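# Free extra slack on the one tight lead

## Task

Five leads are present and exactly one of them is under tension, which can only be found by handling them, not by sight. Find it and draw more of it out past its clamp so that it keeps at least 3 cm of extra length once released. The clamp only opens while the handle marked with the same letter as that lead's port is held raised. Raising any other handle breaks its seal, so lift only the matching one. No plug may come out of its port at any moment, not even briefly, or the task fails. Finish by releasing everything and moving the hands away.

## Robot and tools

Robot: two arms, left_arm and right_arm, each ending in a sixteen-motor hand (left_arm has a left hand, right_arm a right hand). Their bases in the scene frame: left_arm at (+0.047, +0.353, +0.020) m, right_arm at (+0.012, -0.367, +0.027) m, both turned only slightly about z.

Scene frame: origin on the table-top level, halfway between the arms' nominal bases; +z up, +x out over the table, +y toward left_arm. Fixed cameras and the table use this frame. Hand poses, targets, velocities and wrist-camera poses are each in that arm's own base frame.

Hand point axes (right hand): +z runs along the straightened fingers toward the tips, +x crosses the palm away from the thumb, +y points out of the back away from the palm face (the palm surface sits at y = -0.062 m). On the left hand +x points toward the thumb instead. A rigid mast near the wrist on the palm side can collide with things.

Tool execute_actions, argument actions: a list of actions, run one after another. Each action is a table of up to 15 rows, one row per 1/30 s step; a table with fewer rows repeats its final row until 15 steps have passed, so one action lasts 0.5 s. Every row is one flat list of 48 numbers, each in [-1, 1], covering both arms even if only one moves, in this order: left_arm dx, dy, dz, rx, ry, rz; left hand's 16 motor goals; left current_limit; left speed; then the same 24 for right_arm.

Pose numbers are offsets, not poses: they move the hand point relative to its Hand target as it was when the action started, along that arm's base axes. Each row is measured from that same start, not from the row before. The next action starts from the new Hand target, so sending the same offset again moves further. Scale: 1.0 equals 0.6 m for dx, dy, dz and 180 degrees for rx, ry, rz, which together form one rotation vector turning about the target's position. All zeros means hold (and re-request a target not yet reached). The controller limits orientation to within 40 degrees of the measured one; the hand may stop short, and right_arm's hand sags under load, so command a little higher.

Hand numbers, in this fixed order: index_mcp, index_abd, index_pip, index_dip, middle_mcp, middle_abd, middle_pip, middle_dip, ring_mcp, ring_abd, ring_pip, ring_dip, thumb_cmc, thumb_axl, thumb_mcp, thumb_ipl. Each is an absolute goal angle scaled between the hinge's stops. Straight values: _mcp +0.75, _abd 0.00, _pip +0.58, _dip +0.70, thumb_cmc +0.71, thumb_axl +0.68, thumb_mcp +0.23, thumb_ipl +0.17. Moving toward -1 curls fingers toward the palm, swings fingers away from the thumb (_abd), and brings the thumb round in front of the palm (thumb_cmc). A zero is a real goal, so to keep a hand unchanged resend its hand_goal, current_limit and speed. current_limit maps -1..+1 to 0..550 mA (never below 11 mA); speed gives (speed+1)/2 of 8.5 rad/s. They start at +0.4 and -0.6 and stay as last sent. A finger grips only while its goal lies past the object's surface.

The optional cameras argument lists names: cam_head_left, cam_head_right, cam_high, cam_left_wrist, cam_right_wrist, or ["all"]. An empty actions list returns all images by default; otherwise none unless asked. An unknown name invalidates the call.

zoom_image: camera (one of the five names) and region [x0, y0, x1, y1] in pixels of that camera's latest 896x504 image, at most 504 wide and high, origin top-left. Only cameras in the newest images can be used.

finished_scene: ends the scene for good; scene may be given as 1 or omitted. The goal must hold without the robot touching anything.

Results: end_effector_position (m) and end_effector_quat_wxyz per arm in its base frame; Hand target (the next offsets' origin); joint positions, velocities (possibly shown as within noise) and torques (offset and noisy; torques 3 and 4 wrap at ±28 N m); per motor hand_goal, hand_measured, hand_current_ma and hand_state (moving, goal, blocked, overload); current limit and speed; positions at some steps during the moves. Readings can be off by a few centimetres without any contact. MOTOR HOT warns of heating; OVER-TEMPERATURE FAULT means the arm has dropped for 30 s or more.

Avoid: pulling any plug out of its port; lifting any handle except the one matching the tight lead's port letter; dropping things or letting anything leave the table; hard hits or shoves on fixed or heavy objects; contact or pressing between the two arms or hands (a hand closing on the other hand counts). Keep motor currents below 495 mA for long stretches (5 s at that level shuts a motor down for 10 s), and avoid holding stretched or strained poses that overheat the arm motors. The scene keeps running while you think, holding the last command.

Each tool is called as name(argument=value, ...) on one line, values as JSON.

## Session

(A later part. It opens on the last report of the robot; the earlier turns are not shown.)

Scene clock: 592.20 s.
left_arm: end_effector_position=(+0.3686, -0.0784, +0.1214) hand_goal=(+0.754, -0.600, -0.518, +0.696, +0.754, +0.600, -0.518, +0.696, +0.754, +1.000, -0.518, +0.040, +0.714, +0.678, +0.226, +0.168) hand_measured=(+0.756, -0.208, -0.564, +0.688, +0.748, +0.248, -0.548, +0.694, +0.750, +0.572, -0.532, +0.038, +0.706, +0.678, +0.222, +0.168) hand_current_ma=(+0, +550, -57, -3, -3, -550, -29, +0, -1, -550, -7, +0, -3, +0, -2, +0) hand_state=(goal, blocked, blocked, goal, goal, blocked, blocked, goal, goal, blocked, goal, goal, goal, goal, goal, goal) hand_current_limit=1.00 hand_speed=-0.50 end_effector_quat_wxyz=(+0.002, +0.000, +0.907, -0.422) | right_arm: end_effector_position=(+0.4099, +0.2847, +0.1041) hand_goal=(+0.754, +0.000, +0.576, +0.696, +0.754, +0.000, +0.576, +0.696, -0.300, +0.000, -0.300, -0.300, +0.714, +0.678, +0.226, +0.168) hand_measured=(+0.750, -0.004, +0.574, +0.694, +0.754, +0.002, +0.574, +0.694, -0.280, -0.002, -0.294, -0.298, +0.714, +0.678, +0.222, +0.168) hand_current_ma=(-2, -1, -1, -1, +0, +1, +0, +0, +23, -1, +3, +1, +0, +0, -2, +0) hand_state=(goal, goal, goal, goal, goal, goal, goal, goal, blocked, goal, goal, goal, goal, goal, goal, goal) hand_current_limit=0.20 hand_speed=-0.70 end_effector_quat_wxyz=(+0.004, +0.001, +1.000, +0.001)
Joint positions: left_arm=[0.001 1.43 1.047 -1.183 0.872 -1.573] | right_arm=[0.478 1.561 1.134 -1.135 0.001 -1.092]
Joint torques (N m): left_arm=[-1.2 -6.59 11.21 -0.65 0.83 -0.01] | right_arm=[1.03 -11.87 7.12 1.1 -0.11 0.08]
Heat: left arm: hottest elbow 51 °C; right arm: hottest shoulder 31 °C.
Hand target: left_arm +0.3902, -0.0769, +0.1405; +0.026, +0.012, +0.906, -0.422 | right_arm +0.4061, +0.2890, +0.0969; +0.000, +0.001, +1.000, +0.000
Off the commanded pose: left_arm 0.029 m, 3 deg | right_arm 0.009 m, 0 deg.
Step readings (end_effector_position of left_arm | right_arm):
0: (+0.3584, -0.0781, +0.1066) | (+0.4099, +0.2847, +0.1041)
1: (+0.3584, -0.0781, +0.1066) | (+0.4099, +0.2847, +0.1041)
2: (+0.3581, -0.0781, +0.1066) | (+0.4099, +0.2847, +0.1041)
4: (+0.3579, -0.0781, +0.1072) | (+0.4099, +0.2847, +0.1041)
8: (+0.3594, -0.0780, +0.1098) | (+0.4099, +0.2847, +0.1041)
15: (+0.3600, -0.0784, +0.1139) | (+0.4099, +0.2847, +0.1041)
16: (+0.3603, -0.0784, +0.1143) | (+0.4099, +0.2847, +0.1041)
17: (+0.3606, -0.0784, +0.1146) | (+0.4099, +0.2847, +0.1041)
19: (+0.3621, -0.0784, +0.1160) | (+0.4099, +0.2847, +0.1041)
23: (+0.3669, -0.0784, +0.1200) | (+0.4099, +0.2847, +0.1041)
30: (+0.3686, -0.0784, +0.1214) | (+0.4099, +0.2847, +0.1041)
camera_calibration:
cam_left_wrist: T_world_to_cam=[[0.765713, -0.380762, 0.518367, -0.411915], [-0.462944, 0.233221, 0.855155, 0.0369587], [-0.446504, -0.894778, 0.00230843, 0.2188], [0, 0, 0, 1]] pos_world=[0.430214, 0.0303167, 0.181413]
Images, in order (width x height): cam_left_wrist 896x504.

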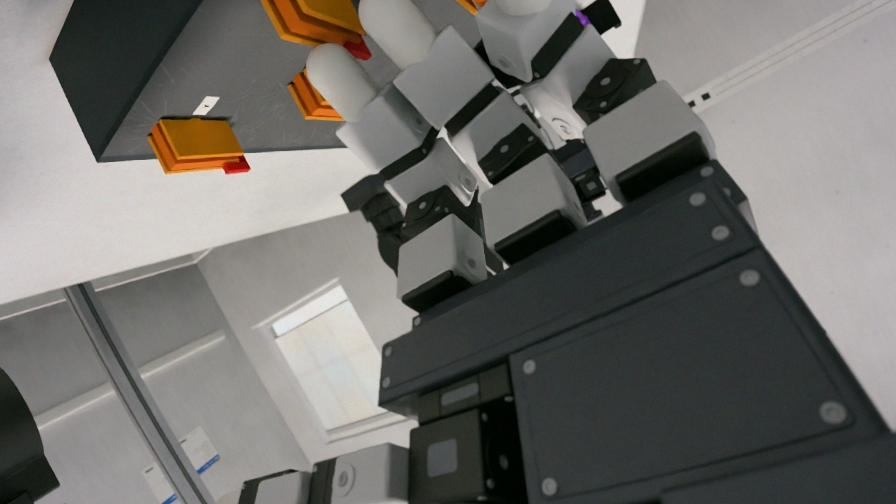

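execute_actions(actions=[[[-0.006,0.0,0.0,0,0,0,0.754,0.03,-0.518,0.696,0.754,-0.03,-0.518,0.696,0.754,0.1,-0.518,-0.4,0.714,0.678,0.226,0.168,0.3,-0.5,0,0,0,0,0,0,0.754,0,0.576,0.696,0.754,0,0.576,0.696,-0.3,0,-0.3,-0.3,0.714,0.678,0.226,0.168,0.2,-0.7]],[[0.0,0.0,0.0,0,0,0,0.754,0.03,-0.883,1.0,0.754,-0.03,-0.883,1.0,0.754,-0.15,-0.883,-0.753,0.714,0.678,0.226,0.168,0.3,-0.5,0,0,0,0,0,0,0.754,0,0.576,0.696,0.754,0,0.576,0.696,-0.3,0,-0.3,-0.3,0.714,0.678,0.226,0.168,0.2,-0.7]],[[0.0,0.0,0.0,0,0,0,0.754,-1.0,-0.883,1.0,0.754,1.0,-0.883,1.0,0.754,-0.15,-0.883,-0.753,0.714,0.678,0.226,0.168,0.3,-0.5,0,0,0,0,0,0,0.754,0,0.576,0.696,0.754,0,0.576,0.696,-0.3,0,-0.3,-0.3,0.714,0.678,0.226,0.168,0.2,-0.7]]], cameras=["cam_left_wrist"])

Scene clock: 604.13 s.
left_arm: end_effector_position=(+0.3686, -0.0784, +0.1214) hand_goal=(+0.754, -1.000, -0.882, +1.000, +0.754, +1.000, -0.882, +1.000, +0.754, -0.150, -0.882, -0.752, +0.714, +0.678, +0.226, +0.168) hand_measured=(+0.752, -0.102, -0.876, +0.998, +0.748, +0.184, -0.876, +0.998, +0.748, +0.486, -0.876, -0.748, +0.706, +0.678, +0.222, +0.168) hand_current_ma=(-1, +0, +2, -1, -3, +0, +2, +0, -2, +0, +2, +1, -3, +0, -2, +0) hand_state=(goal, overload, goal, goal, goal, overload, goal, goal, goal, overload, goal, goal, goal, goal, goal, goal) hand_current_limit=0.30 hand_speed=-0.50 end_effector_quat_wxyz=(+0.002, +0.000, +0.907, -0.422) | right_arm: end_effector_position=(+0.4099, +0.2847, +0.1041) hand_goal=(+0.754, +0.000, +0.576, +0.696, +0.754, +0.000, +0.576, +0.696, -0.300, +0.000, -0.300, -0.300, +0.714, +0.678, +0.226, +0.168) hand_measured=(+0.750, -0.004, +0.574, +0.694, +0.754, +0.002, +0.574, +0.694, -0.280, -0.002, -0.294, -0.298, +0.714, +0.678, +0.222, +0.168) hand_current_ma=(-2, -1, -1, -1, +0, +1, +0, +0, +23, -1, +3, +1, +0, +0, -2, +0) hand_state=(goal, goal, goal, goal, goal, goal, goal, goal, blocked, goal, goal, goal, goal, goal, goal, goal) hand_current_limit=0.20 hand_speed=-0.70 end_effector_quat_wxyz=(+0.004, +0.001, +1.000, +0.001)
Joint positions: left_arm=[0.001 1.43 1.047 -1.183 0.872 -1.573] | right_arm=[0.478 1.561 1.134 -1.135 0.001 -1.092]
Joint torques (N m): left_arm=[-1.32 -7.3 10.44 -0.69 0.86 0] | right_arm=[1.08 -11.93 7.1 1.07 -0.11 0.08]
Heat: left arm: hottest elbow 53 °C; right arm: hottest shoulder 31 °C.
Hand target: left_arm +0.3866, -0.0769, +0.1405; +0.026, +0.012, +0.906, -0.422 | right_arm +0.4061, +0.2890, +0.0969; +0.000, +0.001, +1.000, +0.000
Off the commanded pose: left_arm 0.026 m, 3 deg | right_arm 0.009 m, 0 deg.
HAND FAULT: one or more motors of the hand drew too much current for too long and shut down. This happened once since the last result. The arm does not stop for it. Each such motor holds nothing for 10 seconds from its own shutdown, also while the arm is stopped by a fault of its own. Then it runs to the goal last written, under the current limit last written. A HAND FAULT can take a little off the scene's score.
Step readings (end_effector_position of left_arm | right_arm):
0: (+0.3686, -0.0784, +0.1214) | (+0.4099, +0.2847, +0.1041)
1: (+0.3686, -0.0784, +0.1214) | (+0.4099, +0.2847, +0.1041)
2: (+0.3686, -0.0784, +0.1214) | (+0.4099, +0.2847, +0.1041)
4: (+0.3686, -0.0784, +0.1214) | (+0.4099, +0.2847, +0.1041)
8: (+0.3686, -0.0784, +0.1214) | (+0.4099, +0.2847, +0.1041)
15: (+0.3686, -0.0784, +0.1214) | (+0.4099, +0.2847, +0.1041)
16: (+0.3686, -0.0784, +0.1214) | (+0.4099, +0.2847, +0.1041)
17: (+0.3686, -0.0784, +0.1214) | (+0.4099, +0.2847, +0.1041)
19: (+0.3686, -0.0784, +0.1214) | (+0.4099, +0.2847, +0.1041)
23: (+0.3686, -0.0784, +0.1214) | (+0.4099, +0.2847, +0.1041)
30: (+0.3686, -0.0784, +0.1214) | (+0.4099, +0.2847, +0.1041)
31: (+0.3686, -0.0784, +0.1214) | (+0.4099, +0.2847, +0.1041)
32: (+0.3686, -0.0784, +0.1214) | (+0.4099, +0.2847, +0.1041)
34: (+0.3686, -0.0784, +0.1214) | (+0.4099, +0.2847, +0.1041)
38: (+0.3686, -0.0784, +0.1214) | (+0.4099, +0.2847, +0.1041)
45: (+0.3686, -0.0784, +0.1214) | (+0.4099, +0.2847, +0.1041)
camera_calibration:
cam_left_wrist: T_world_to_cam=[[0.765713, -0.380762, 0.518367, -0.411915], [-0.462944, 0.233221, 0.855155, 0.0369587], [-0.446504, -0.894778, 0.00230843, 0.2188], [0, 0, 0, 1]] pos_world=[0.430214, 0.0303167, 0.181413]
Images, in order (width x height): cam_left_wrist 896x504.

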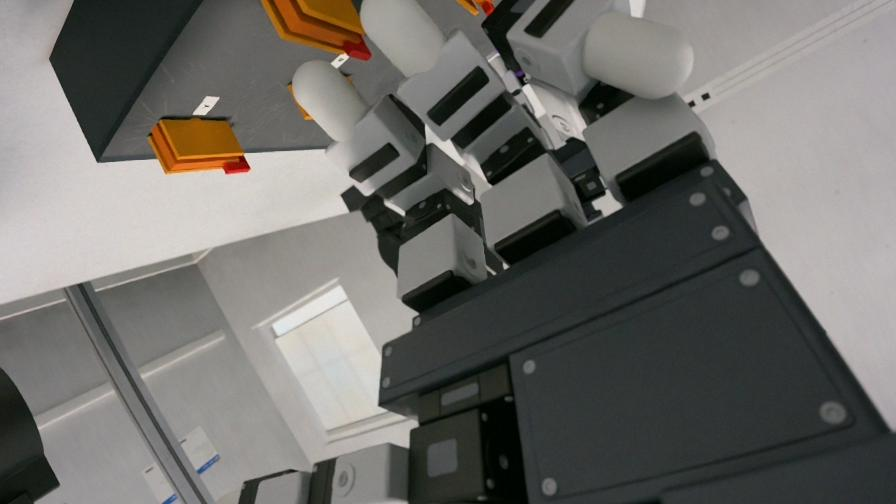

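execute_actions(actions=[[[0,0,0,0,0,0,0.754,-0.1,-0.883,1.0,0.754,0.18,-0.883,1.0,0.754,0.3,-0.883,-0.753,0.714,0.678,0.226,0.168,0.3,-0.5,0,0,0,0,0,0,0.754,0,0.576,0.696,0.754,0,0.576,0.696,-0.3,0,-0.3,-0.3,0.714,0.678,0.226,0.168,0.2,-0.7]]], cameras=["cam_left_wrist","cam_high"])

Scene clock: 607.23 s.
left_arm: end_effector_position=(+0.3686, -0.0784, +0.1214) hand_goal=(+0.754, -0.100, -0.882, +1.000, +0.754, +0.180, -0.882, +1.000, +0.754, +0.300, -0.882, -0.752, +0.714, +0.678, +0.226, +0.168) hand_measured=(+0.752, -0.104, -0.884, +0.998, +0.748, +0.182, -0.884, +0.998, +0.748, +0.296, -0.876, -0.748, +0.706, +0.678, +0.222, +0.168) hand_current_ma=(-1, -1, +0, -1, -3, +0, +0, +0, -2, -1, +2, +1, -3, +0, -2, +0) hand_state=(goal, goal, goal, goal, goal, goal, goal, goal, goal, goal, goal, goal, goal, goal, goal, goal) hand_current_limit=0.30 hand_speed=-0.50 end_effector_quat_wxyz=(+0.002, +0.000, +0.907, -0.422) | right_arm: end_effector_position=(+0.4099, +0.2847, +0.1041) hand_goal=(+0.754, +0.000, +0.576, +0.696, +0.754, +0.000, +0.576, +0.696, -0.300, +0.000, -0.300, -0.300, +0.714, +0.678, +0.226, +0.168) hand_measured=(+0.750, -0.004, +0.574, +0.694, +0.754, +0.002, +0.574, +0.694, -0.280, -0.002, -0.294, -0.298, +0.714, +0.678, +0.222, +0.168) hand_current_ma=(-2, -1, -1, -1, +0, +1, +0, +0, +23, -1, +3, +1, +0, +0, -2, +0) hand_state=(goal, goal, goal, goal, goal, goal, goal, goal, blocked, goal, goal, goal, goal, goal, goal, goal) hand_current_limit=0.20 hand_speed=-0.70 end_effector_quat_wxyz=(+0.004, +0.001, +1.000, +0.001)
Joint positions: left_arm=[0.001 1.43 1.047 -1.183 0.872 -1.573] | right_arm=[0.478 1.561 1.134 -1.135 0.001 -1.092]
Joint torques (N m): left_arm=[-0.44 -7.94 10.25 -0.58 0.87 0] | right_arm=[1.08 -11.93 7.13 1.1 -0.11 0.08]
Heat: left arm: hottest elbow 53 °C; right arm: hottest shoulder 31 °C.
Hand target: left_arm +0.3866, -0.0769, +0.1405; +0.026, +0.012, +0.906, -0.422 | right_arm +0.4061, +0.2890, +0.0969; +0.000, +0.001, +1.000, +0.000
Off the commanded pose: left_arm 0.026 m, 3 deg | right_arm 0.009 m, 0 deg.
Step readings (end_effector_position of left_arm | right_arm):
0: (+0.3686, -0.0784, +0.1214) | (+0.4099, +0.2847, +0.1041)
1: (+0.3686, -0.0784, +0.1214) | (+0.4099, +0.2847, +0.1041)
2: (+0.3686, -0.0784, +0.1214) | (+0.4099, +0.2847, +0.1041)
4: (+0.3686, -0.0784, +0.1214) | (+0.4099, +0.2847, +0.1041)
8: (+0.3686, -0.0784, +0.1214) | (+0.4099, +0.2847, +0.1041)
15: (+0.3686, -0.0784, +0.1214) | (+0.4099, +0.2847, +0.1041)
camera_calibration:
cam_left_wrist: T_world_to_cam=[[0.765713, -0.380762, 0.518367, -0.411915], [-0.462944, 0.233221, 0.855155, 0.0369587], [-0.446504, -0.894778, 0.00230843, 0.2188], [0, 0, 0, 1]] pos_world=[0.430214, 0.0303167, 0.181413]
Images, in order (width x height): cam_high 896x504, cam_left_wrist 896x504.

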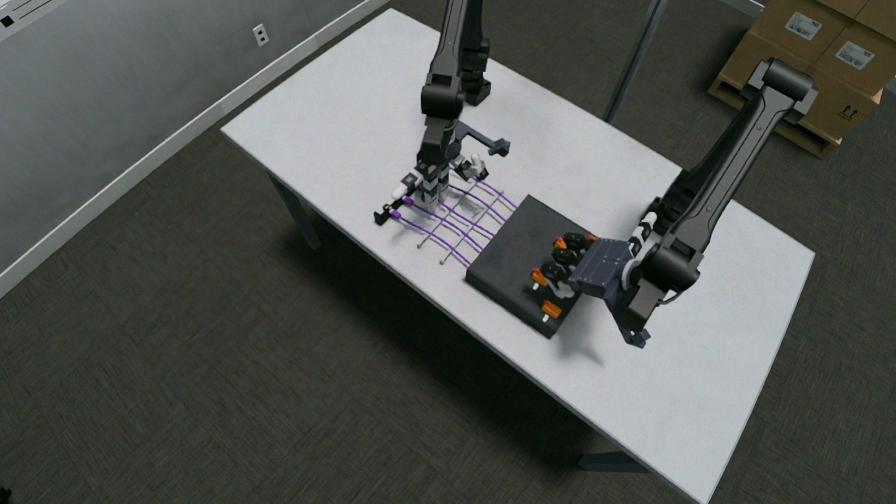

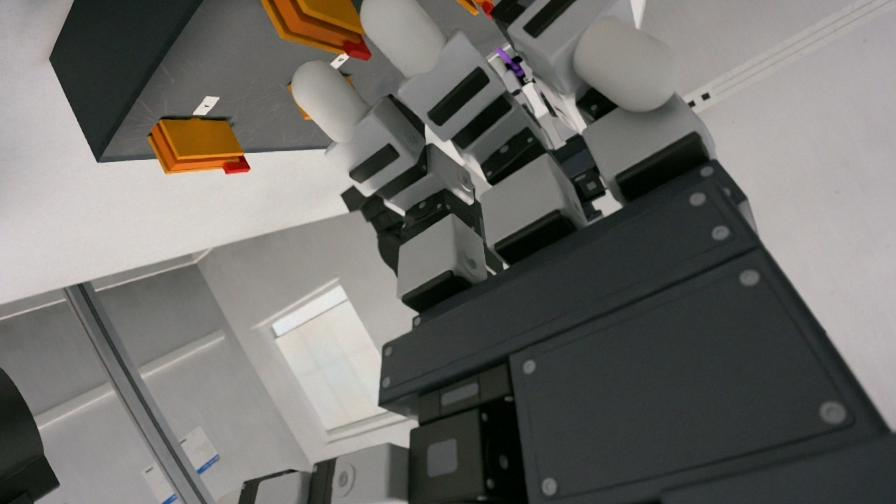

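zoom_image(camera="cam_left_wrist", region=[120, 0, 400, 190])

Scaled by 1.800 from the camera's 896x504 image, which has a finer 1280x720 frame.

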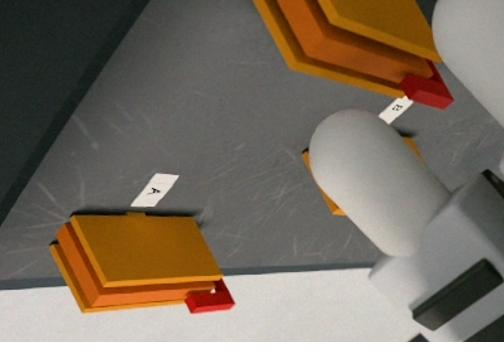

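execute_actions(actions=[[[0,0,0,0,0,0,0.754,0,-1.0,1.0,0.754,0,-0.518,0.696,0.754,0.3,-0.883,-0.753,0.714,0.678,0.226,0.168,0.3,-0.5,0,0,0,0,0,0,0.754,0,0.576,0.696,0.754,0,0.576,0.696,-0.3,0,-0.3,-0.3,0.714,0.678,0.226,0.168,0.2,-0.7]],[[0,0,0,0,0,0,0.754,0,-1.0,1.0,0.754,0,-0.518,0.696,0.754,0.3,-0.883,-0.753,0.714,0.678,0.226,0.168,0.3,-0.5,0,0,0,0,0,0,0.754,0,0.576,0.696,0.754,0,0.576,0.696,-0.3,0,-0.3,-0.3,0.714,0.678,0.226,0.168,0.2,-0.7]],[[0,0,0,0,0,0,0.754,0,-1.0,1.0,0.754,1.0,-0.518,0.696,0.754,0.3,-0.883,-0.753,0.714,0.678,0.226,0.168,0.3,-0.5,0,0,0,0,0,0,0.754,0,0.576,0.696,0.754,0,0.576,0.696,-0.3,0,-0.3,-0.3,0.714,0.678,0.226,0.168,0.2,-0.7]],[[0,0,0,0,0,0,0.754,0,-1.0,1.0,0.754,1.0,-0.518,0.696,0.754,0.3,-0.883,-0.753,0.714,0.678,0.226,0.168,0.3,-0.5,0,0,0,0,0,0,0.754,0,0.576,0.696,0.754,0,0.576,0.696,-0.3,0,-0.3,-0.3,0.714,0.678,0.226,0.168,0.2,-0.7]]], cameras=["cam_left_wrist"])

Scene clock: 625.20 s.
left_arm: end_effector_position=(+0.3686, -0.0784, +0.1214) hand_goal=(+0.754, +0.000, -1.000, +1.000, +0.754, +1.000, -0.518, +0.696, +0.754, +0.300, -0.882, -0.752, +0.714, +0.678, +0.226, +0.168) hand_measured=(+0.748, +0.016, -1.000, +0.998, +0.750, +0.536, -0.520, +0.696, +0.748, +0.296, -0.876, -0.748, +0.706, +0.678, +0.222, +0.168) hand_current_ma=(-2, +8, +0, -1, -1, -357, +0, +0, -2, -1, +2, +1, -3, +0, -2, +0) hand_state=(goal, goal, goal, goal, goal, blocked, goal, goal, goal, goal, goal, goal, goal, goal, goal, goal) hand_current_limit=0.30 hand_speed=-0.50 end_effector_quat_wxyz=(+0.002, +0.000, +0.907, -0.422) | right_arm: end_effector_position=(+0.4099, +0.2847, +0.1041) hand_goal=(+0.754, +0.000, +0.576, +0.696, +0.754, +0.000, +0.576, +0.696, -0.300, +0.000, -0.300, -0.300, +0.714, +0.678, +0.226, +0.168) hand_measured=(+0.750, -0.004, +0.574, +0.694, +0.754, +0.002, +0.574, +0.694, -0.280, -0.002, -0.294, -0.298, +0.714, +0.678, +0.222, +0.168) hand_current_ma=(-2, -1, -1, -1, +0, +1, +0, +0, +23, -1, +3, +1, +0, +0, -2, +0) hand_state=(goal, goal, goal, goal, goal, goal, goal, goal, blocked, goal, goal, goal, goal, goal, goal, goal) hand_current_limit=0.20 hand_speed=-0.70 end_effector_quat_wxyz=(+0.004, +0.001, +1.000, +0.001)
Joint positions: left_arm=[0.001 1.43 1.047 -1.183 0.872 -1.573] | right_arm=[0.478 1.561 1.134 -1.135 0.001 -1.092]
Joint torques (N m): left_arm=[-1.61 -7.88 10.41 -0.58 0.86 -0.02] | right_arm=[1.08 -11.87 7.13 1.07 -0.11 0.07]
Heat: left arm: hottest elbow 54 °C; right arm: hottest shoulder 31 °C.
Hand target: left_arm +0.3866, -0.0769, +0.1405; +0.026, +0.012, +0.906, -0.422 | right_arm +0.4061, +0.2890, +0.0969; +0.000, +0.001, +1.000, +0.000
Off the commanded pose: left_arm 0.026 m, 3 deg | right_arm 0.009 m, 0 deg.
Step readings (end_effector_position of left_arm | right_arm):
0: (+0.3686, -0.0784, +0.1214) | (+0.4099, +0.2847, +0.1041)
1: (+0.3686, -0.0784, +0.1214) | (+0.4099, +0.2847, +0.1041)
2: (+0.3686, -0.0784, +0.1214) | (+0.4099, +0.2847, +0.1041)
4: (+0.3686, -0.0784, +0.1214) | (+0.4099, +0.2847, +0.1041)
8: (+0.3686, -0.0784, +0.1214) | (+0.4099, +0.2847, +0.1041)
15: (+0.3686, -0.0784, +0.1214) | (+0.4099, +0.2847, +0.1041)
16: (+0.3686, -0.0784, +0.1214) | (+0.4099, +0.2847, +0.1041)
17: (+0.3686, -0.0784, +0.1214) | (+0.4099, +0.2847, +0.1041)
19: (+0.3686, -0.0784, +0.1214) | (+0.4099, +0.2847, +0.1041)
23: (+0.3686, -0.0784, +0.1214) | (+0.4099, +0.2847, +0.1041)
30: (+0.3686, -0.0784, +0.1214) | (+0.4099, +0.2847, +0.1041)
31: (+0.3686, -0.0784, +0.1214) | (+0.4099, +0.2847, +0.1041)
32: (+0.3686, -0.0784, +0.1214) | (+0.4099, +0.2847, +0.1041)
34: (+0.3686, -0.0784, +0.1214) | (+0.4099, +0.2847, +0.1041)
38: (+0.3686, -0.0784, +0.1214) | (+0.4099, +0.2847, +0.1041)
45: (+0.3686, -0.0784, +0.1214) | (+0.4099, +0.2847, +0.1041)
46: (+0.3686, -0.0784, +0.1214) | (+0.4099, +0.2847, +0.1041)
47: (+0.3686, -0.0784, +0.1214) | (+0.4099, +0.2847, +0.1041)
49: (+0.3686, -0.0784, +0.1214) | (+0.4099, +0.2847, +0.1041)
53: (+0.3686, -0.0784, +0.1214) | (+0.4099, +0.2847, +0.1041)
60: (+0.3686, -0.0784, +0.1214) | (+0.4099, +0.2847, +0.1041)
camera_calibration:
cam_left_wrist: T_world_to_cam=[[0.765713, -0.380762, 0.518367, -0.411915], [-0.462944, 0.233221, 0.855155, 0.0369587], [-0.446504, -0.894778, 0.00230843, 0.2188], [0, 0, 0, 1]] pos_world=[0.430214, 0.0303167, 0.181413]
Images, in order (width x height): cam_left_wrist 896x504.

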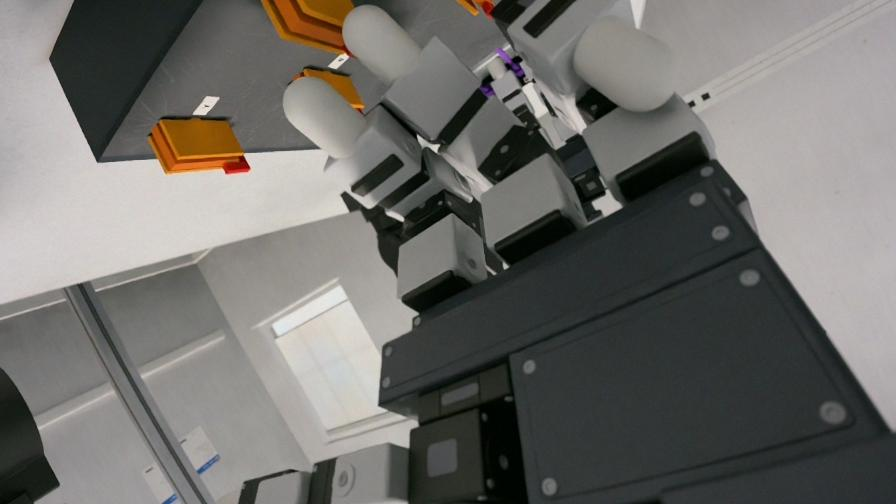

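execute_actions(actions=[[[0,0,0,-0.018,0,0,0.754,0,-1.0,1.0,0.754,0,-0.518,0.696,0.754,0.3,-0.883,-0.753,0.714,0.678,0.226,0.168,0.3,-0.5,0,0,0,0,0,0,0.754,0,0.576,0.696,0.754,0,0.576,0.696,-0.3,0,-0.3,-0.3,0.714,0.678,0.226,0.168,0.2,-0.7],[0,0,0,-0.037,0,0,0.754,0,-1.0,1.0,0.754,0,-0.518,0.696,0.754,0.3,-0.883,-0.753,0.714,0.678,0.226,0.168,0.3,-0.5,0,0,0,0,0,0,0.754,0,0.576,0.696,0.754,0,0.576,0.696,-0.3,0,-0.3,-0.3,0.714,0.678,0.226,0.168,0.2,-0.7]],[[0,0,0,-0.037,0,0,0.754,0,-1.0,1.0,0.754,0,-0.518,0.696,0.754,0.3,-0.883,-0.753,0.714,0.678,0.226,0.168,0.3,-0.5,0,0,0,0,0,0,0.754,0,0.576,0.696,0.754,0,0.576,0.696,-0.3,0,-0.3,-0.3,0.714,0.678,0.226,0.168,0.2,-0.7]],[[0,0,0,-0.037,0,0,0.754,0,-1.0,1.0,0.754,0,-0.518,0.696,0.754,0.3,-0.883,-0.753,0.714,0.678,0.226,0.168,0.3,-0.5,0,0,0,0,0,0,0.754,0,0.576,0.696,0.754,0,0.576,0.696,-0.3,0,-0.3,-0.3,0.714,0.678,0.226,0.168,0.2,-0.7]],[[0,0,0,0,0,0,0.754,0,-1.0,1.0,0.754,0,-0.518,0.696,0.754,0.3,-0.883,-0.753,0.714,0.678,0.226,0.168,0.3,-0.5,0,0,0,0,0,0,0.754,0,0.576,0.696,0.754,0,0.576,0.696,-0.3,0,-0.3,-0.3,0.714,0.678,0.226,0.168,0.2,-0.7]]], cameras=["cam_left_wrist"])

Scene clock: 630.53 s.
left_arm: end_effector_position=(+0.3664, -0.0810, +0.1272) hand_goal=(+0.754, +0.000, -1.000, +1.000, +0.754, +0.000, -0.518, +0.696, +0.754, +0.300, -0.882, -0.752, +0.714, +0.678, +0.226, +0.168) hand_measured=(+0.748, +0.004, -1.000, +0.998, +0.748, +0.004, -0.520, +0.696, +0.748, +0.296, -0.878, -0.748, +0.706, +0.678, +0.222, +0.168) hand_current_ma=(-2, +1, +0, -1, -3, +1, +0, +0, -2, -1, +1, +1, -3, +0, -2, +0) hand_state=(goal, goal, goal, goal, goal, goal, goal, goal, goal, goal, goal, goal, goal, goal, goal, goal) hand_current_limit=0.30 hand_speed=-0.50 end_effector_quat_wxyz=(+0.011, -0.003, +0.819, -0.573) | right_arm: end_effector_position=(+0.4099, +0.2847, +0.1041) hand_goal=(+0.754, +0.000, +0.576, +0.696, +0.754, +0.000, +0.576, +0.696, -0.300, +0.000, -0.300, -0.300, +0.714, +0.678, +0.226, +0.168) hand_measured=(+0.750, -0.004, +0.574, +0.694, +0.754, +0.002, +0.574, +0.694, -0.280, -0.002, -0.294, -0.298, +0.714, +0.678, +0.222, +0.168) hand_current_ma=(-2, -1, -1, -1, +0, +1, +0, +0, +23, -1, +3, +1, +0, +0, -2, +0) hand_state=(goal, goal, goal, goal, goal, goal, goal, goal, blocked, goal, goal, goal, goal, goal, goal, goal) hand_current_limit=0.20 hand_speed=-0.70 end_effector_quat_wxyz=(+0.004, +0.001, +1.000, +0.001)
Joint positions: left_arm=[0.139 1.522 1.047 -1.402 1.203 -1.229] | right_arm=[0.478 1.561 1.134 -1.135 0.001 -1.092]
Joint torques (N m): left_arm=[-0.38 -6.71 10.62 -1.24 1.23 0.02] | right_arm=[1.03 -11.87 7.12 1.1 -0.11 0.08]
Heat: left arm: hottest elbow 54 °C; right arm: hottest shoulder 31 °C.
Hand target: left_arm +0.3866, -0.0769, +0.1405; +0.027, +0.007, +0.819, -0.573 | right_arm +0.4061, +0.2890, +0.0969; +0.000, +0.001, +1.000, +0.000
Off the commanded pose: left_arm 0.025 m, 2 deg | right_arm 0.009 m, 0 deg.
Step readings (end_effector_position of left_arm | right_arm):
0: (+0.3686, -0.0784, +0.1214) | (+0.4099, +0.2847, +0.1041)
1: (+0.3686, -0.0786, +0.1215) | (+0.4099, +0.2847, +0.1041)
2: (+0.3689, -0.0799, +0.1222) | (+0.4099, +0.2847, +0.1041)
4: (+0.3691, -0.0845, +0.1258) | (+0.4099, +0.2847, +0.1041)
8: (+0.3704, -0.0818, +0.1298) | (+0.4099, +0.2847, +0.1041)
15: (+0.3707, -0.0788, +0.1296) | (+0.4099, +0.2847, +0.1041)
16: (+0.3707, -0.0791, +0.1296) | (+0.4099, +0.2847, +0.1041)
17: (+0.3708, -0.0815, +0.1310) | (+0.4099, +0.2847, +0.1041)
19: (+0.3709, -0.0855, +0.1336) | (+0.4099, +0.2847, +0.1041)
23: (+0.3709, -0.0821, +0.1324) | (+0.4099, +0.2847, +0.1041)
30: (+0.3701, -0.0795, +0.1286) | (+0.4099, +0.2847, +0.1041)
31: (+0.3700, -0.0800, +0.1290) | (+0.4099, +0.2847, +0.1041)
32: (+0.3703, -0.0820, +0.1308) | (+0.4099, +0.2847, +0.1041)
34: (+0.3702, -0.0857, +0.1341) | (+0.4099, +0.2847, +0.1041)
38: (+0.3691, -0.0827, +0.1322) | (+0.4099, +0.2847, +0.1041)
45: (+0.3668, -0.0807, +0.1270) | (+0.4099, +0.2847, +0.1041)
46: (+0.3666, -0.0807, +0.1269) | (+0.4099, +0.2847, +0.1041)
47: (+0.3664, -0.0808, +0.1271) | (+0.4099, +0.2847, +0.1041)
49: (+0.3663, -0.0809, +0.1272) | (+0.4099, +0.2847, +0.1041)
53: (+0.3662, -0.0809, +0.1272) | (+0.4099, +0.2847, +0.1041)
60: (+0.3664, -0.0810, +0.1273) | (+0.4099, +0.2847, +0.1041)
camera_calibration:
cam_left_wrist: T_world_to_cam=[[0.761165, -0.16946, 0.626028, -0.409205], [-0.478652, 0.504553, 0.718553, 0.0766442], [-0.43763, -0.846587, 0.302935, 0.177936], [0, 0, 0, 1]] pos_world=[0.426029, 0.0426231, 0.147198]
Images, in order (width x height): cam_left_wrist 896x504.

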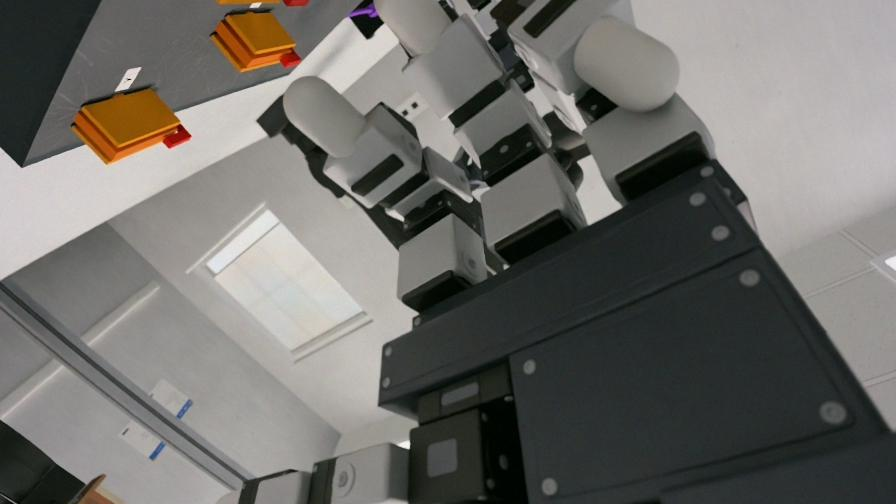

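execute_actions(actions=[[[-0.01,0,-0.03,0,0,0,0.754,0,-1.0,1.0,0.754,0,-0.518,0.696,0.754,0.3,-0.883,-0.753,0.714,0.678,0.226,0.168,0.3,-0.5,0,0,0,0,0,0,0.754,0,0.576,0.696,0.754,0,0.576,0.696,-0.3,0,-0.3,-0.3,0.714,0.678,0.226,0.168,0.2,-0.7]],[[0,0,0,0,0,0,0.754,0,-1.0,1.0,0.754,0,-0.518,0.696,0.754,0.3,-0.883,-0.753,0.714,0.678,0.226,0.168,0.3,-0.5,0,0,0,0,0,0,0.754,0,0.576,0.696,0.754,0,0.576,0.696,-0.3,0,-0.3,-0.3,0.714,0.678,0.226,0.168,0.2,-0.7]]], cameras=["cam_left_wrist","cam_high"])

zoom_image(camera="cam_left_wrist", region=[200, 0, 500, 170])

zoom_image(camera="cam_high", region=[490, 190, 670, 350])

Scene clock: 632.57 s.
left_arm: end_effector_position=(+0.3710, -0.0804, +0.1218) hand_goal=(+0.754, +0.000, -1.000, +1.000, +0.754, +0.000, -0.518, +0.696, +0.754, +0.300, -0.882, -0.752, +0.714, +0.678, +0.226, +0.168) hand_measured=(+0.748, +0.004, -1.000, +0.998, +0.748, +0.004, -0.520, +0.696, +0.748, +0.296, -0.878, -0.748, +0.706, +0.678, +0.222, +0.168) hand_current_ma=(-2, +1, +0, -1, -3, +1, +0, +0, -2, -1, +1, +1, -3, +0, -2, +0) hand_state=(goal, goal, goal, goal, goal, goal, goal, goal, goal, goal, goal, goal, goal, goal, goal, goal) hand_current_limit=0.30 hand_speed=-0.50 end_effector_quat_wxyz=(+0.016, +0.002, +0.820, -0.573) | right_arm: end_effector_position=(+0.4099, +0.2847, +0.1041) hand_goal=(+0.754, +0.000, +0.576, +0.696, +0.754, +0.000, +0.576, +0.696, -0.300, +0.000, -0.300, -0.300, +0.714, +0.678, +0.226, +0.168) hand_measured=(+0.750, -0.004, +0.574, +0.694, +0.754, +0.002, +0.574, +0.694, -0.280, -0.002, -0.294, -0.298, +0.714, +0.678, +0.222, +0.168) hand_current_ma=(-2, -1, -1, -1, +0, +1, +0, +0, +23, -1, +3, +1, +0, +0, -2, +0) hand_state=(goal, goal, goal, goal, goal, goal, goal, goal, blocked, goal, goal, goal, goal, goal, goal, goal) hand_current_limit=0.20 hand_speed=-0.70 end_effector_quat_wxyz=(+0.004, +0.001, +1.000, +0.001)
Joint positions: left_arm=[0.139 1.534 1.047 -1.384 1.203 -1.219] | right_arm=[0.478 1.561 1.134 -1.135 0.001 -1.092]
Joint torques (N m): left_arm=[-0.03 -6.65 7.34 -0.23 1.19 0] | right_arm=[1.03 -11.93 7.12 1.1 -0.11 0.08]
Heat: left arm: hottest elbow 54 °C; right arm: hottest shoulder 31 °C.
Hand target: left_arm +0.3807, -0.0769, +0.1225; +0.027, +0.007, +0.819, -0.573 | right_arm +0.4061, +0.2890, +0.0969; +0.000, +0.001, +1.000, +0.000
Off the commanded pose: left_arm 0.010 m, 1 deg | right_arm 0.009 m, 0 deg.
Step readings (end_effector_position of left_arm | right_arm):
0: (+0.3665, -0.0810, +0.1272) | (+0.4099, +0.2847, +0.1041)
1: (+0.3665, -0.0810, +0.1272) | (+0.4099, +0.2847, +0.1041)
2: (+0.3665, -0.0810, +0.1271) | (+0.4099, +0.2847, +0.1041)
4: (+0.3670, -0.0809, +0.1263) | (+0.4099, +0.2847, +0.1041)
8: (+0.3694, -0.0806, +0.1233) | (+0.4099, +0.2847, +0.1041)
15: (+0.3708, -0.0804, +0.1219) | (+0.4099, +0.2847, +0.1041)
16: (+0.3708, -0.0804, +0.1219) | (+0.4099, +0.2847, +0.1041)
17: (+0.3709, -0.0804, +0.1219) | (+0.4099, +0.2847, +0.1041)
19: (+0.3709, -0.0804, +0.1219) | (+0.4099, +0.2847, +0.1041)
23: (+0.3710, -0.0804, +0.1218) | (+0.4099, +0.2847, +0.1041)
30: (+0.3710, -0.0804, +0.1218) | (+0.4099, +0.2847, +0.1041)
camera_calibration:
cam_left_wrist: T_world_to_cam=[[0.751157, -0.172699, 0.637133, -0.407124], [-0.48755, 0.505552, 0.711837, 0.0866549], [-0.445037, -0.845336, 0.29555, 0.185774], [0, 0, 0, 1]] pos_world=[0.430739, 0.0429227, 0.142803]
Images, in order (width x height): cam_high 896x504, cam_left_wrist 896x504.

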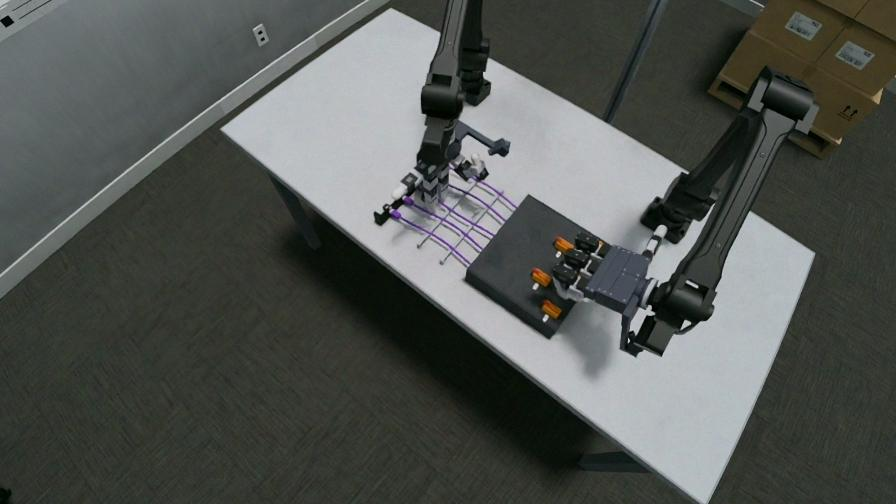

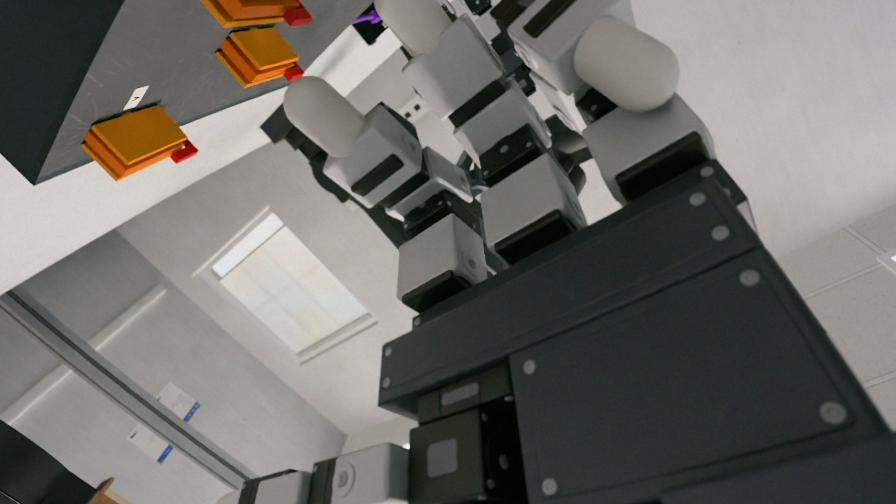

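Scaled by 1.680 from the camera's 896x504 image, which has a finer 1280x720 frame.

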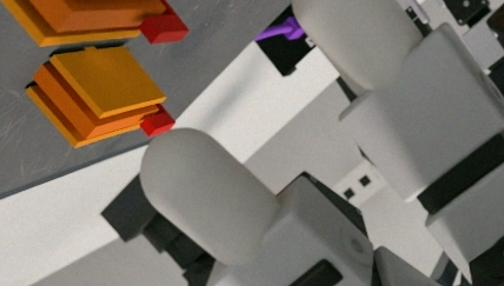

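Scaled by 2.800 from the camera's 896x504 image, which has a finer 1280x720 frame.

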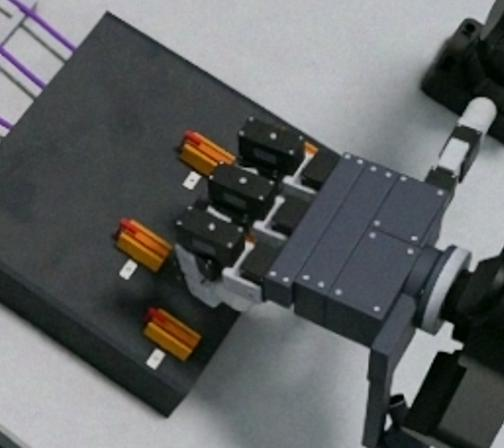

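execute_actions(actions=[[[-0.02,-0.003,-0.033,0,0,0,0.754,0,-1.0,1.0,0.754,0,-0.518,0.696,0.754,0.3,-0.883,-0.753,0.714,0.678,0.226,0.168,0.3,-0.5,0,0,0,0,0,0,0.754,0,0.576,0.696,0.754,0,0.576,0.696,-0.3,0,-0.3,-0.3,0.714,0.678,0.226,0.168,0.2,-0.7]],[[0,0,0,0,0,0,0.754,0,-1.0,1.0,0.754,0,-0.518,0.696,0.754,0.3,-0.883,-0.753,0.714,0.678,0.226,0.168,0.3,-0.5,0,0,0,0,0,0,0.754,0,0.576,0.696,0.754,0,0.576,0.696,-0.3,0,-0.3,-0.3,0.714,0.678,0.226,0.168,0.2,-0.7]]], cameras=["cam_left_wrist"])

zoom_image(camera="cam_left_wrist", region=[200, 0, 500, 170])

Scene clock: 634.87 s.
left_arm: end_effector_position=(+0.3677, -0.0811, +0.1072) hand_goal=(+0.754, +0.000, -1.000, +1.000, +0.754, +0.000, -0.518, +0.696, +0.754, +0.300, -0.882, -0.752, +0.714, +0.678, +0.226, +0.168) hand_measured=(+0.748, +0.004, -1.000, +0.998, +0.748, +0.004, -0.520, +0.696, +0.748, +0.296, -0.878, -0.748, +0.706, +0.678, +0.222, +0.168) hand_current_ma=(-2, +1, +0, -1, -3, +1, +0, +0, -2, -1, +1, +1, -3, +0, -2, +0) hand_state=(goal, goal, goal, goal, goal, goal, goal, goal, goal, goal, goal, goal, goal, goal, goal, goal) hand_current_limit=0.30 hand_speed=-0.50 end_effector_quat_wxyz=(+0.025, +0.009, +0.820, -0.572) | right_arm: end_effector_position=(+0.4099, +0.2847, +0.1041) hand_goal=(+0.754, +0.000, +0.576, +0.696, +0.754, +0.000, +0.576, +0.696, -0.300, +0.000, -0.300, -0.300, +0.714, +0.678, +0.226, +0.168) hand_measured=(+0.750, -0.004, +0.574, +0.694, +0.754, +0.002, +0.574, +0.694, -0.280, -0.002, -0.294, -0.298, +0.714, +0.678, +0.222, +0.168) hand_current_ma=(-2, -1, -1, -1, +0, +1, +0, +0, +23, -1, +3, +1, +0, +0, -2, +0) hand_state=(goal, goal, goal, goal, goal, goal, goal, goal, blocked, goal, goal, goal, goal, goal, goal, goal) hand_current_limit=0.20 hand_speed=-0.70 end_effector_quat_wxyz=(+0.004, +0.001, +1.000, +0.001)
Joint positions: left_arm=[0.139 1.534 1.006 -1.325 1.204 -1.215] | right_arm=[0.478 1.561 1.134 -1.135 0.001 -1.092]
Joint torques (N m): left_arm=[-1.03 -6.83 5.5 -0.21 1.16 -0.05] | right_arm=[1.08 -11.87 7.13 1.09 -0.11 0.07]
Heat: left arm: hottest elbow 53 °C; right arm: hottest shoulder 31 °C.
Hand target: left_arm +0.3687, -0.0787, +0.1027; +0.027, +0.007, +0.819, -0.573 | right_arm +0.4061, +0.2890, +0.0969; +0.000, +0.001, +1.000, +0.000
Off the commanded pose: left_arm 0.005 m, 0 deg | right_arm 0.009 m, 0 deg.
Step readings (end_effector_position of left_arm | right_arm):
0: (+0.3710, -0.0804, +0.1218) | (+0.4099, +0.2847, +0.1041)
1: (+0.3711, -0.0804, +0.1218) | (+0.4099, +0.2847, +0.1041)
2: (+0.3720, -0.0802, +0.1214) | (+0.4099, +0.2847, +0.1041)
4: (+0.3734, -0.0803, +0.1188) | (+0.4099, +0.2847, +0.1041)
8: (+0.3683, -0.0810, +0.1105) | (+0.4099, +0.2847, +0.1041)
15: (+0.3672, -0.0811, +0.1073) | (+0.4099, +0.2847, +0.1041)
16: (+0.3674, -0.0811, +0.1072) | (+0.4099, +0.2847, +0.1041)
17: (+0.3675, -0.0811, +0.1072) | (+0.4099, +0.2847, +0.1041)
19: (+0.3676, -0.0811, +0.1072) | (+0.4099, +0.2847, +0.1041)
23: (+0.3677, -0.0811, +0.1072) | (+0.4099, +0.2847, +0.1041)
30: (+0.3677, -0.0811, +0.1072) | (+0.4099, +0.2847, +0.1041)
camera_calibration:
cam_left_wrist: T_world_to_cam=[[0.736604, -0.174186, 0.653509, -0.391918], [-0.502847, 0.505127, 0.701421, 0.102505], [-0.452283, -0.845285, 0.284489, 0.191968], [0, 0, 0, 1]] pos_world=[0.427057, 0.0422234, 0.12961]
Images, in order (width x height): cam_left_wrist 896x504.

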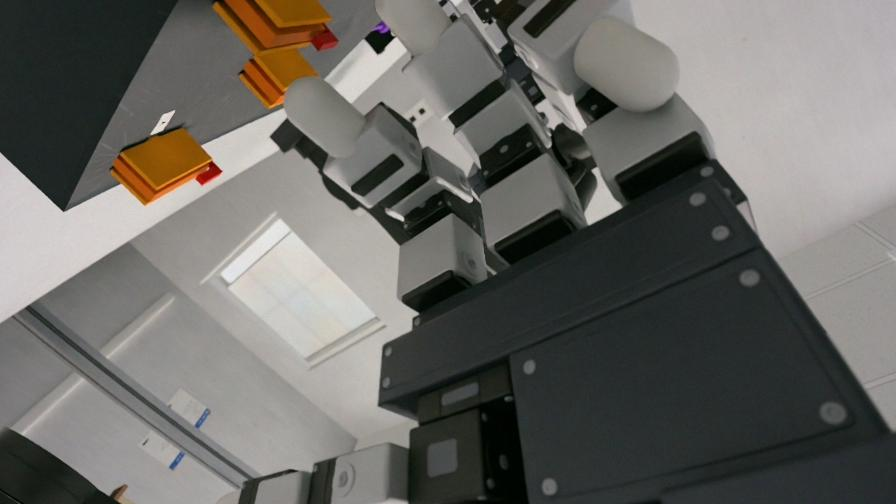

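Scaled by 1.680 from the camera's 896x504 image, which has a finer 1280x720 frame.

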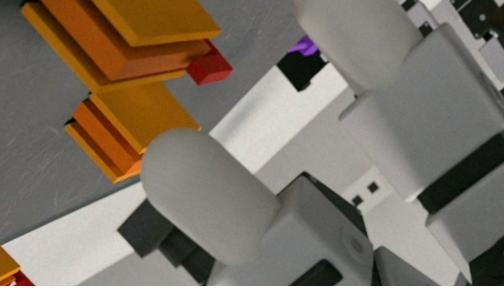

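execute_actions(actions=[[[-0.025,-0.001,0.0,0,0,0,0.754,0,-1.0,1.0,0.754,0,-0.518,0.696,0.754,0.3,-0.883,-0.753,0.714,0.678,0.226,0.168,0.3,-0.5,0,0,0,0,0,0,0.754,0,0.576,0.696,0.754,0,0.576,0.696,-0.3,0,-0.3,-0.3,0.714,0.678,0.226,0.168,0.2,-0.7]],[[0,0,0,0,0,0,0.754,0,-1.0,1.0,0.754,0,-0.518,0.696,0.754,0.3,-0.883,-0.753,0.714,0.678,0.226,0.168,0.3,-0.5,0,0,0,0,0,0,0.754,0,0.576,0.696,0.754,0,0.576,0.696,-0.3,0,-0.3,-0.3,0.714,0.678,0.226,0.168,0.2,-0.7]]], cameras=[])

Scene clock: 636.57 s.
left_arm: end_effector_position=(+0.3522, -0.0825, +0.0978) hand_goal=(+0.754, +0.000, -1.000, +1.000, +0.754, +0.000, -0.518, +0.696, +0.754, +0.300, -0.882, -0.752, +0.714, +0.678, +0.226, +0.168) hand_measured=(+0.748, +0.004, -1.000, +0.998, +0.748, +0.004, -0.520, +0.696, +0.748, +0.296, -0.878, -0.748, +0.706, +0.678, +0.222, +0.168) hand_current_ma=(-2, +1, +0, -1, -3, +1, +0, +0, -2, -1, +1, +1, -3, +0, -2, +0) hand_state=(goal, goal, goal, goal, goal, goal, goal, goal, goal, goal, goal, goal, goal, goal, goal, goal) hand_current_limit=0.30 hand_speed=-0.50 end_effector_quat_wxyz=(+0.013, +0.001, +0.819, -0.574) | right_arm: end_effector_position=(+0.4099, +0.2847, +0.1041) hand_goal=(+0.754, +0.000, +0.576, +0.696, +0.754, +0.000, +0.576, +0.696, -0.300, +0.000, -0.300, -0.300, +0.714, +0.678, +0.226, +0.168) hand_measured=(+0.750, -0.004, +0.574, +0.694, +0.754, +0.002, +0.574, +0.694, -0.280, -0.002, -0.294, -0.298, +0.714, +0.678, +0.222, +0.168) hand_current_ma=(-2, -1, -1, -1, +0, +1, +0, +0, +23, -1, +3, +1, +0, +0, -2, +0) hand_state=(goal, goal, goal, goal, goal, goal, goal, goal, blocked, goal, goal, goal, goal, goal, goal, goal) hand_current_limit=0.20 hand_speed=-0.70 end_effector_quat_wxyz=(+0.004, +0.001, +1.000, +0.001)
Joint positions: left_arm=[0.141 1.529 0.965 -1.325 1.205 -1.207] | right_arm=[0.478 1.561 1.134 -1.135 0.001 -1.092]
Joint torques (N m): left_arm=[-0.44 -8.41 5.52 -0.66 1.06 -0.03] | right_arm=[1.03 -11.93 7.12 1.07 -0.11 0.07]
Heat: left arm: hottest elbow 53 °C; right arm: hottest shoulder 31 °C.
Hand target: left_arm +0.3536, -0.0794, +0.1027; +0.027, +0.007, +0.819, -0.573 | right_arm +0.4061, +0.2890, +0.0969; +0.000, +0.001, +1.000, +0.000
Off the commanded pose: left_arm 0.006 m, 2 deg | right_arm 0.009 m, 0 deg.
Step readings (end_effector_position of left_arm | right_arm):
0: (+0.3677, -0.0811, +0.1072) | (+0.4099, +0.2847, +0.1041)
1: (+0.3676, -0.0811, +0.1071) | (+0.4099, +0.2847, +0.1041)
2: (+0.3668, -0.0812, +0.1065) | (+0.4099, +0.2847, +0.1041)
4: (+0.3628, -0.0818, +0.1037) | (+0.4099, +0.2847, +0.1041)
8: (+0.3532, -0.0827, +0.0972) | (+0.4099, +0.2847, +0.1041)
15: (+0.3520, -0.0826, +0.0972) | (+0.4099, +0.2847, +0.1041)
16: (+0.3521, -0.0826, +0.0974) | (+0.4099, +0.2847, +0.1041)
17: (+0.3521, -0.0826, +0.0977) | (+0.4099, +0.2847, +0.1041)
19: (+0.3521, -0.0826, +0.0978) | (+0.4099, +0.2847, +0.1041)
23: (+0.3521, -0.0826, +0.0978) | (+0.4099, +0.2847, +0.1041)
30: (+0.3522, -0.0825, +0.0978) | (+0.4099, +0.2847, +0.1041)
No camera images: "cameras" was empty.

execute_actions(actions=[[[0.013,0,0.0,0,0,0,0.754,0,-1.0,1.0,0.754,0,-0.518,0.696,0.754,0.3,-0.883,-0.753,0.714,0.678,0.226,0.168,0.3,-0.5,0,0,0,0,0,0,0.754,0,0.576,0.696,0.754,0,0.576,0.696,-0.3,0,-0.3,-0.3,0.714,0.678,0.226,0.168,0.2,-0.7]]], cameras=["cam_left_wrist"])

zoom_image(camera="cam_left_wrist", region=[200, 0, 500, 170])

Scene clock: 637.73 s.
left_arm: end_effector_position=(+0.3522, -0.0825, +0.0978) hand_goal=(+0.754, +0.000, -1.000, +1.000, +0.754, +0.000, -0.518, +0.696, +0.754, +0.300, -0.882, -0.752, +0.714, +0.678, +0.226, +0.168) hand_measured=(+0.748, +0.004, -1.000, +0.998, +0.748, +0.004, -0.520, +0.696, +0.748, +0.296, -0.878, -0.748, +0.706, +0.678, +0.222, +0.168) hand_current_ma=(-2, +1, +0, -1, -3, +1, +0, +0, -2, -1, +1, +1, -3, +0, -2, +0) hand_state=(goal, goal, goal, goal, goal, goal, goal, goal, goal, goal, goal, goal, goal, goal, goal, goal) hand_current_limit=0.30 hand_speed=-0.50 end_effector_quat_wxyz=(+0.013, +0.001, +0.819, -0.574) | right_arm: end_effector_position=(+0.4099, +0.2847, +0.1041) hand_goal=(+0.754, +0.000, +0.576, +0.696, +0.754, +0.000, +0.576, +0.696, -0.300, +0.000, -0.300, -0.300, +0.714, +0.678, +0.226, +0.168) hand_measured=(+0.750, -0.004, +0.574, +0.694, +0.754, +0.002, +0.574, +0.694, -0.280, -0.002, -0.294, -0.298, +0.714, +0.678, +0.222, +0.168) hand_current_ma=(-2, -1, -1, -1, +0, +1, +0, +0, +23, -1, +3, +1, +0, +0, -2, +0) hand_state=(goal, goal, goal, goal, goal, goal, goal, goal, blocked, goal, goal, goal, goal, goal, goal, goal) hand_current_limit=0.20 hand_speed=-0.70 end_effector_quat_wxyz=(+0.004, +0.001, +1.000, +0.001)
Joint positions: left_arm=[0.141 1.529 0.965 -1.325 1.205 -1.207] | right_arm=[0.478 1.561 1.134 -1.135 0.001 -1.092]
Joint torques (N m): left_arm=[-0.26 -7.12 6.98 -0.35 1.11 -0.02] | right_arm=[1.03 -11.87 7.12 1.09 -0.11 0.08]
Heat: left arm: hottest elbow 53 °C; right arm: hottest shoulder 31 °C.
Hand target: left_arm +0.3614, -0.0794, +0.1027; +0.027, +0.007, +0.819, -0.573 | right_arm +0.4061, +0.2890, +0.0969; +0.000, +0.001, +1.000, +0.000
Off the commanded pose: left_arm 0.011 m, 2 deg | right_arm 0.009 m, 0 deg.
Step readings (end_effector_position of left_arm | right_arm):
0: (+0.3522, -0.0825, +0.0978) | (+0.4099, +0.2847, +0.1041)
1: (+0.3522, -0.0825, +0.0978) | (+0.4099, +0.2847, +0.1041)
2: (+0.3522, -0.0825, +0.0978) | (+0.4099, +0.2847, +0.1041)
4: (+0.3522, -0.0825, +0.0978) | (+0.4099, +0.2847, +0.1041)
8: (+0.3522, -0.0825, +0.0978) | (+0.4099, +0.2847, +0.1041)
15: (+0.3522, -0.0825, +0.0978) | (+0.4099, +0.2847, +0.1041)
camera_calibration:
cam_left_wrist: T_world_to_cam=[[0.754765, -0.170885, 0.633347, -0.378762], [-0.482858, 0.508815, 0.71271, 0.0942026], [-0.444048, -0.843745, 0.301522, 0.181898], [0, 0, 0, 1]] pos_world=[0.412134, 0.0408192, 0.117902]
Images, in order (width x height): cam_left_wrist 896x504.

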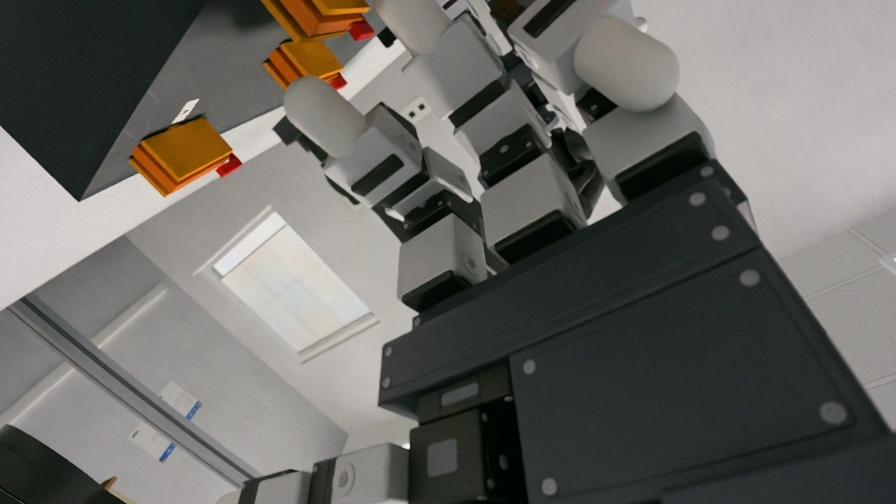

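Scaled by 1.680 from the camera's 896x504 image, which has a finer 1280x720 frame.

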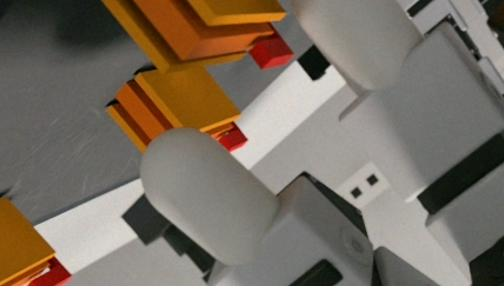

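execute_actions(actions=[[[0.008,0,-0.02,0,0,0,0.754,0,-1.0,1.0,0.754,0,-0.518,0.696,0.754,0.3,-0.883,-0.753,0.714,0.678,0.226,0.168,0.3,-0.5,0,0,0,0,0,0,0.754,0,0.576,0.696,0.754,0,0.576,0.696,-0.3,0,-0.3,-0.3,0.714,0.678,0.226,0.168,0.2,-0.7]]], cameras=[])

Scene clock: 639.17 s.
left_arm: end_effector_position=(+0.3591, -0.0816, +0.0907) hand_goal=(+0.754, +0.000, -1.000, +1.000, +0.754, +0.000, -0.518, +0.696, +0.754, +0.300, -0.882, -0.752, +0.714, +0.678, +0.226, +0.168) hand_measured=(+0.748, +0.004, -1.000, +0.998, +0.748, +0.004, -0.520, +0.696, +0.748, +0.296, -0.878, -0.748, +0.706, +0.678, +0.222, +0.168) hand_current_ma=(-2, +1, +0, -1, -3, +1, +0, +0, -2, -1, +1, +1, -3, +0, -2, +0) hand_state=(goal, goal, goal, goal, goal, goal, goal, goal, goal, goal, goal, goal, goal, goal, goal, goal) hand_current_limit=0.30 hand_speed=-0.50 end_effector_quat_wxyz=(+0.021, +0.007, +0.819, -0.573) | right_arm: end_effector_position=(+0.4099, +0.2847, +0.1041) hand_goal=(+0.754, +0.000, +0.576, +0.696, +0.754, +0.000, +0.576, +0.696, -0.300, +0.000, -0.300, -0.300, +0.714, +0.678, +0.226, +0.168) hand_measured=(+0.750, -0.004, +0.574, +0.694, +0.754, +0.002, +0.574, +0.694, -0.280, -0.002, -0.294, -0.298, +0.714, +0.678, +0.222, +0.168) hand_current_ma=(-2, -1, -1, -1, +0, +1, +0, +0, +23, -1, +3, +1, +0, +0, -2, +0) hand_state=(goal, goal, goal, goal, goal, goal, goal, goal, blocked, goal, goal, goal, goal, goal, goal, goal) hand_current_limit=0.20 hand_speed=-0.70 end_effector_quat_wxyz=(+0.004, +0.001, +1.000, +0.001)
Joint positions: left_arm=[0.141 1.545 0.965 -1.289 1.205 -1.207] | right_arm=[0.478 1.561 1.134 -1.135 0.001 -1.092]
Joint torques (N m): left_arm=[-0.91 -6.12 6.78 -0.23 1.15 -0.09] | right_arm=[1.08 -11.93 7.13 1.09 -0.11 0.08]
Heat: left arm: hottest elbow 52 °C; right arm: hottest shoulder 31 °C.
Hand target: left_arm +0.3663, -0.0794, +0.0907; +0.027, +0.007, +0.819, -0.573 | right_arm +0.4061, +0.2890, +0.0969; +0.000, +0.001, +1.000, +0.000
Off the commanded pose: left_arm 0.007 m, 1 deg | right_arm 0.009 m, 0 deg.
Step readings (end_effector_position of left_arm | right_arm):
0: (+0.3522, -0.0825, +0.0978) | (+0.4099, +0.2847, +0.1041)
1: (+0.3522, -0.0825, +0.0978) | (+0.4099, +0.2847, +0.1041)
2: (+0.3529, -0.0824, +0.0976) | (+0.4099, +0.2847, +0.1041)
4: (+0.3551, -0.0821, +0.0967) | (+0.4099, +0.2847, +0.1041)
8: (+0.3578, -0.0817, +0.0935) | (+0.4099, +0.2847, +0.1041)
15: (+0.3589, -0.0816, +0.0908) | (+0.4099, +0.2847, +0.1041)
No camera images: "cameras" was empty.


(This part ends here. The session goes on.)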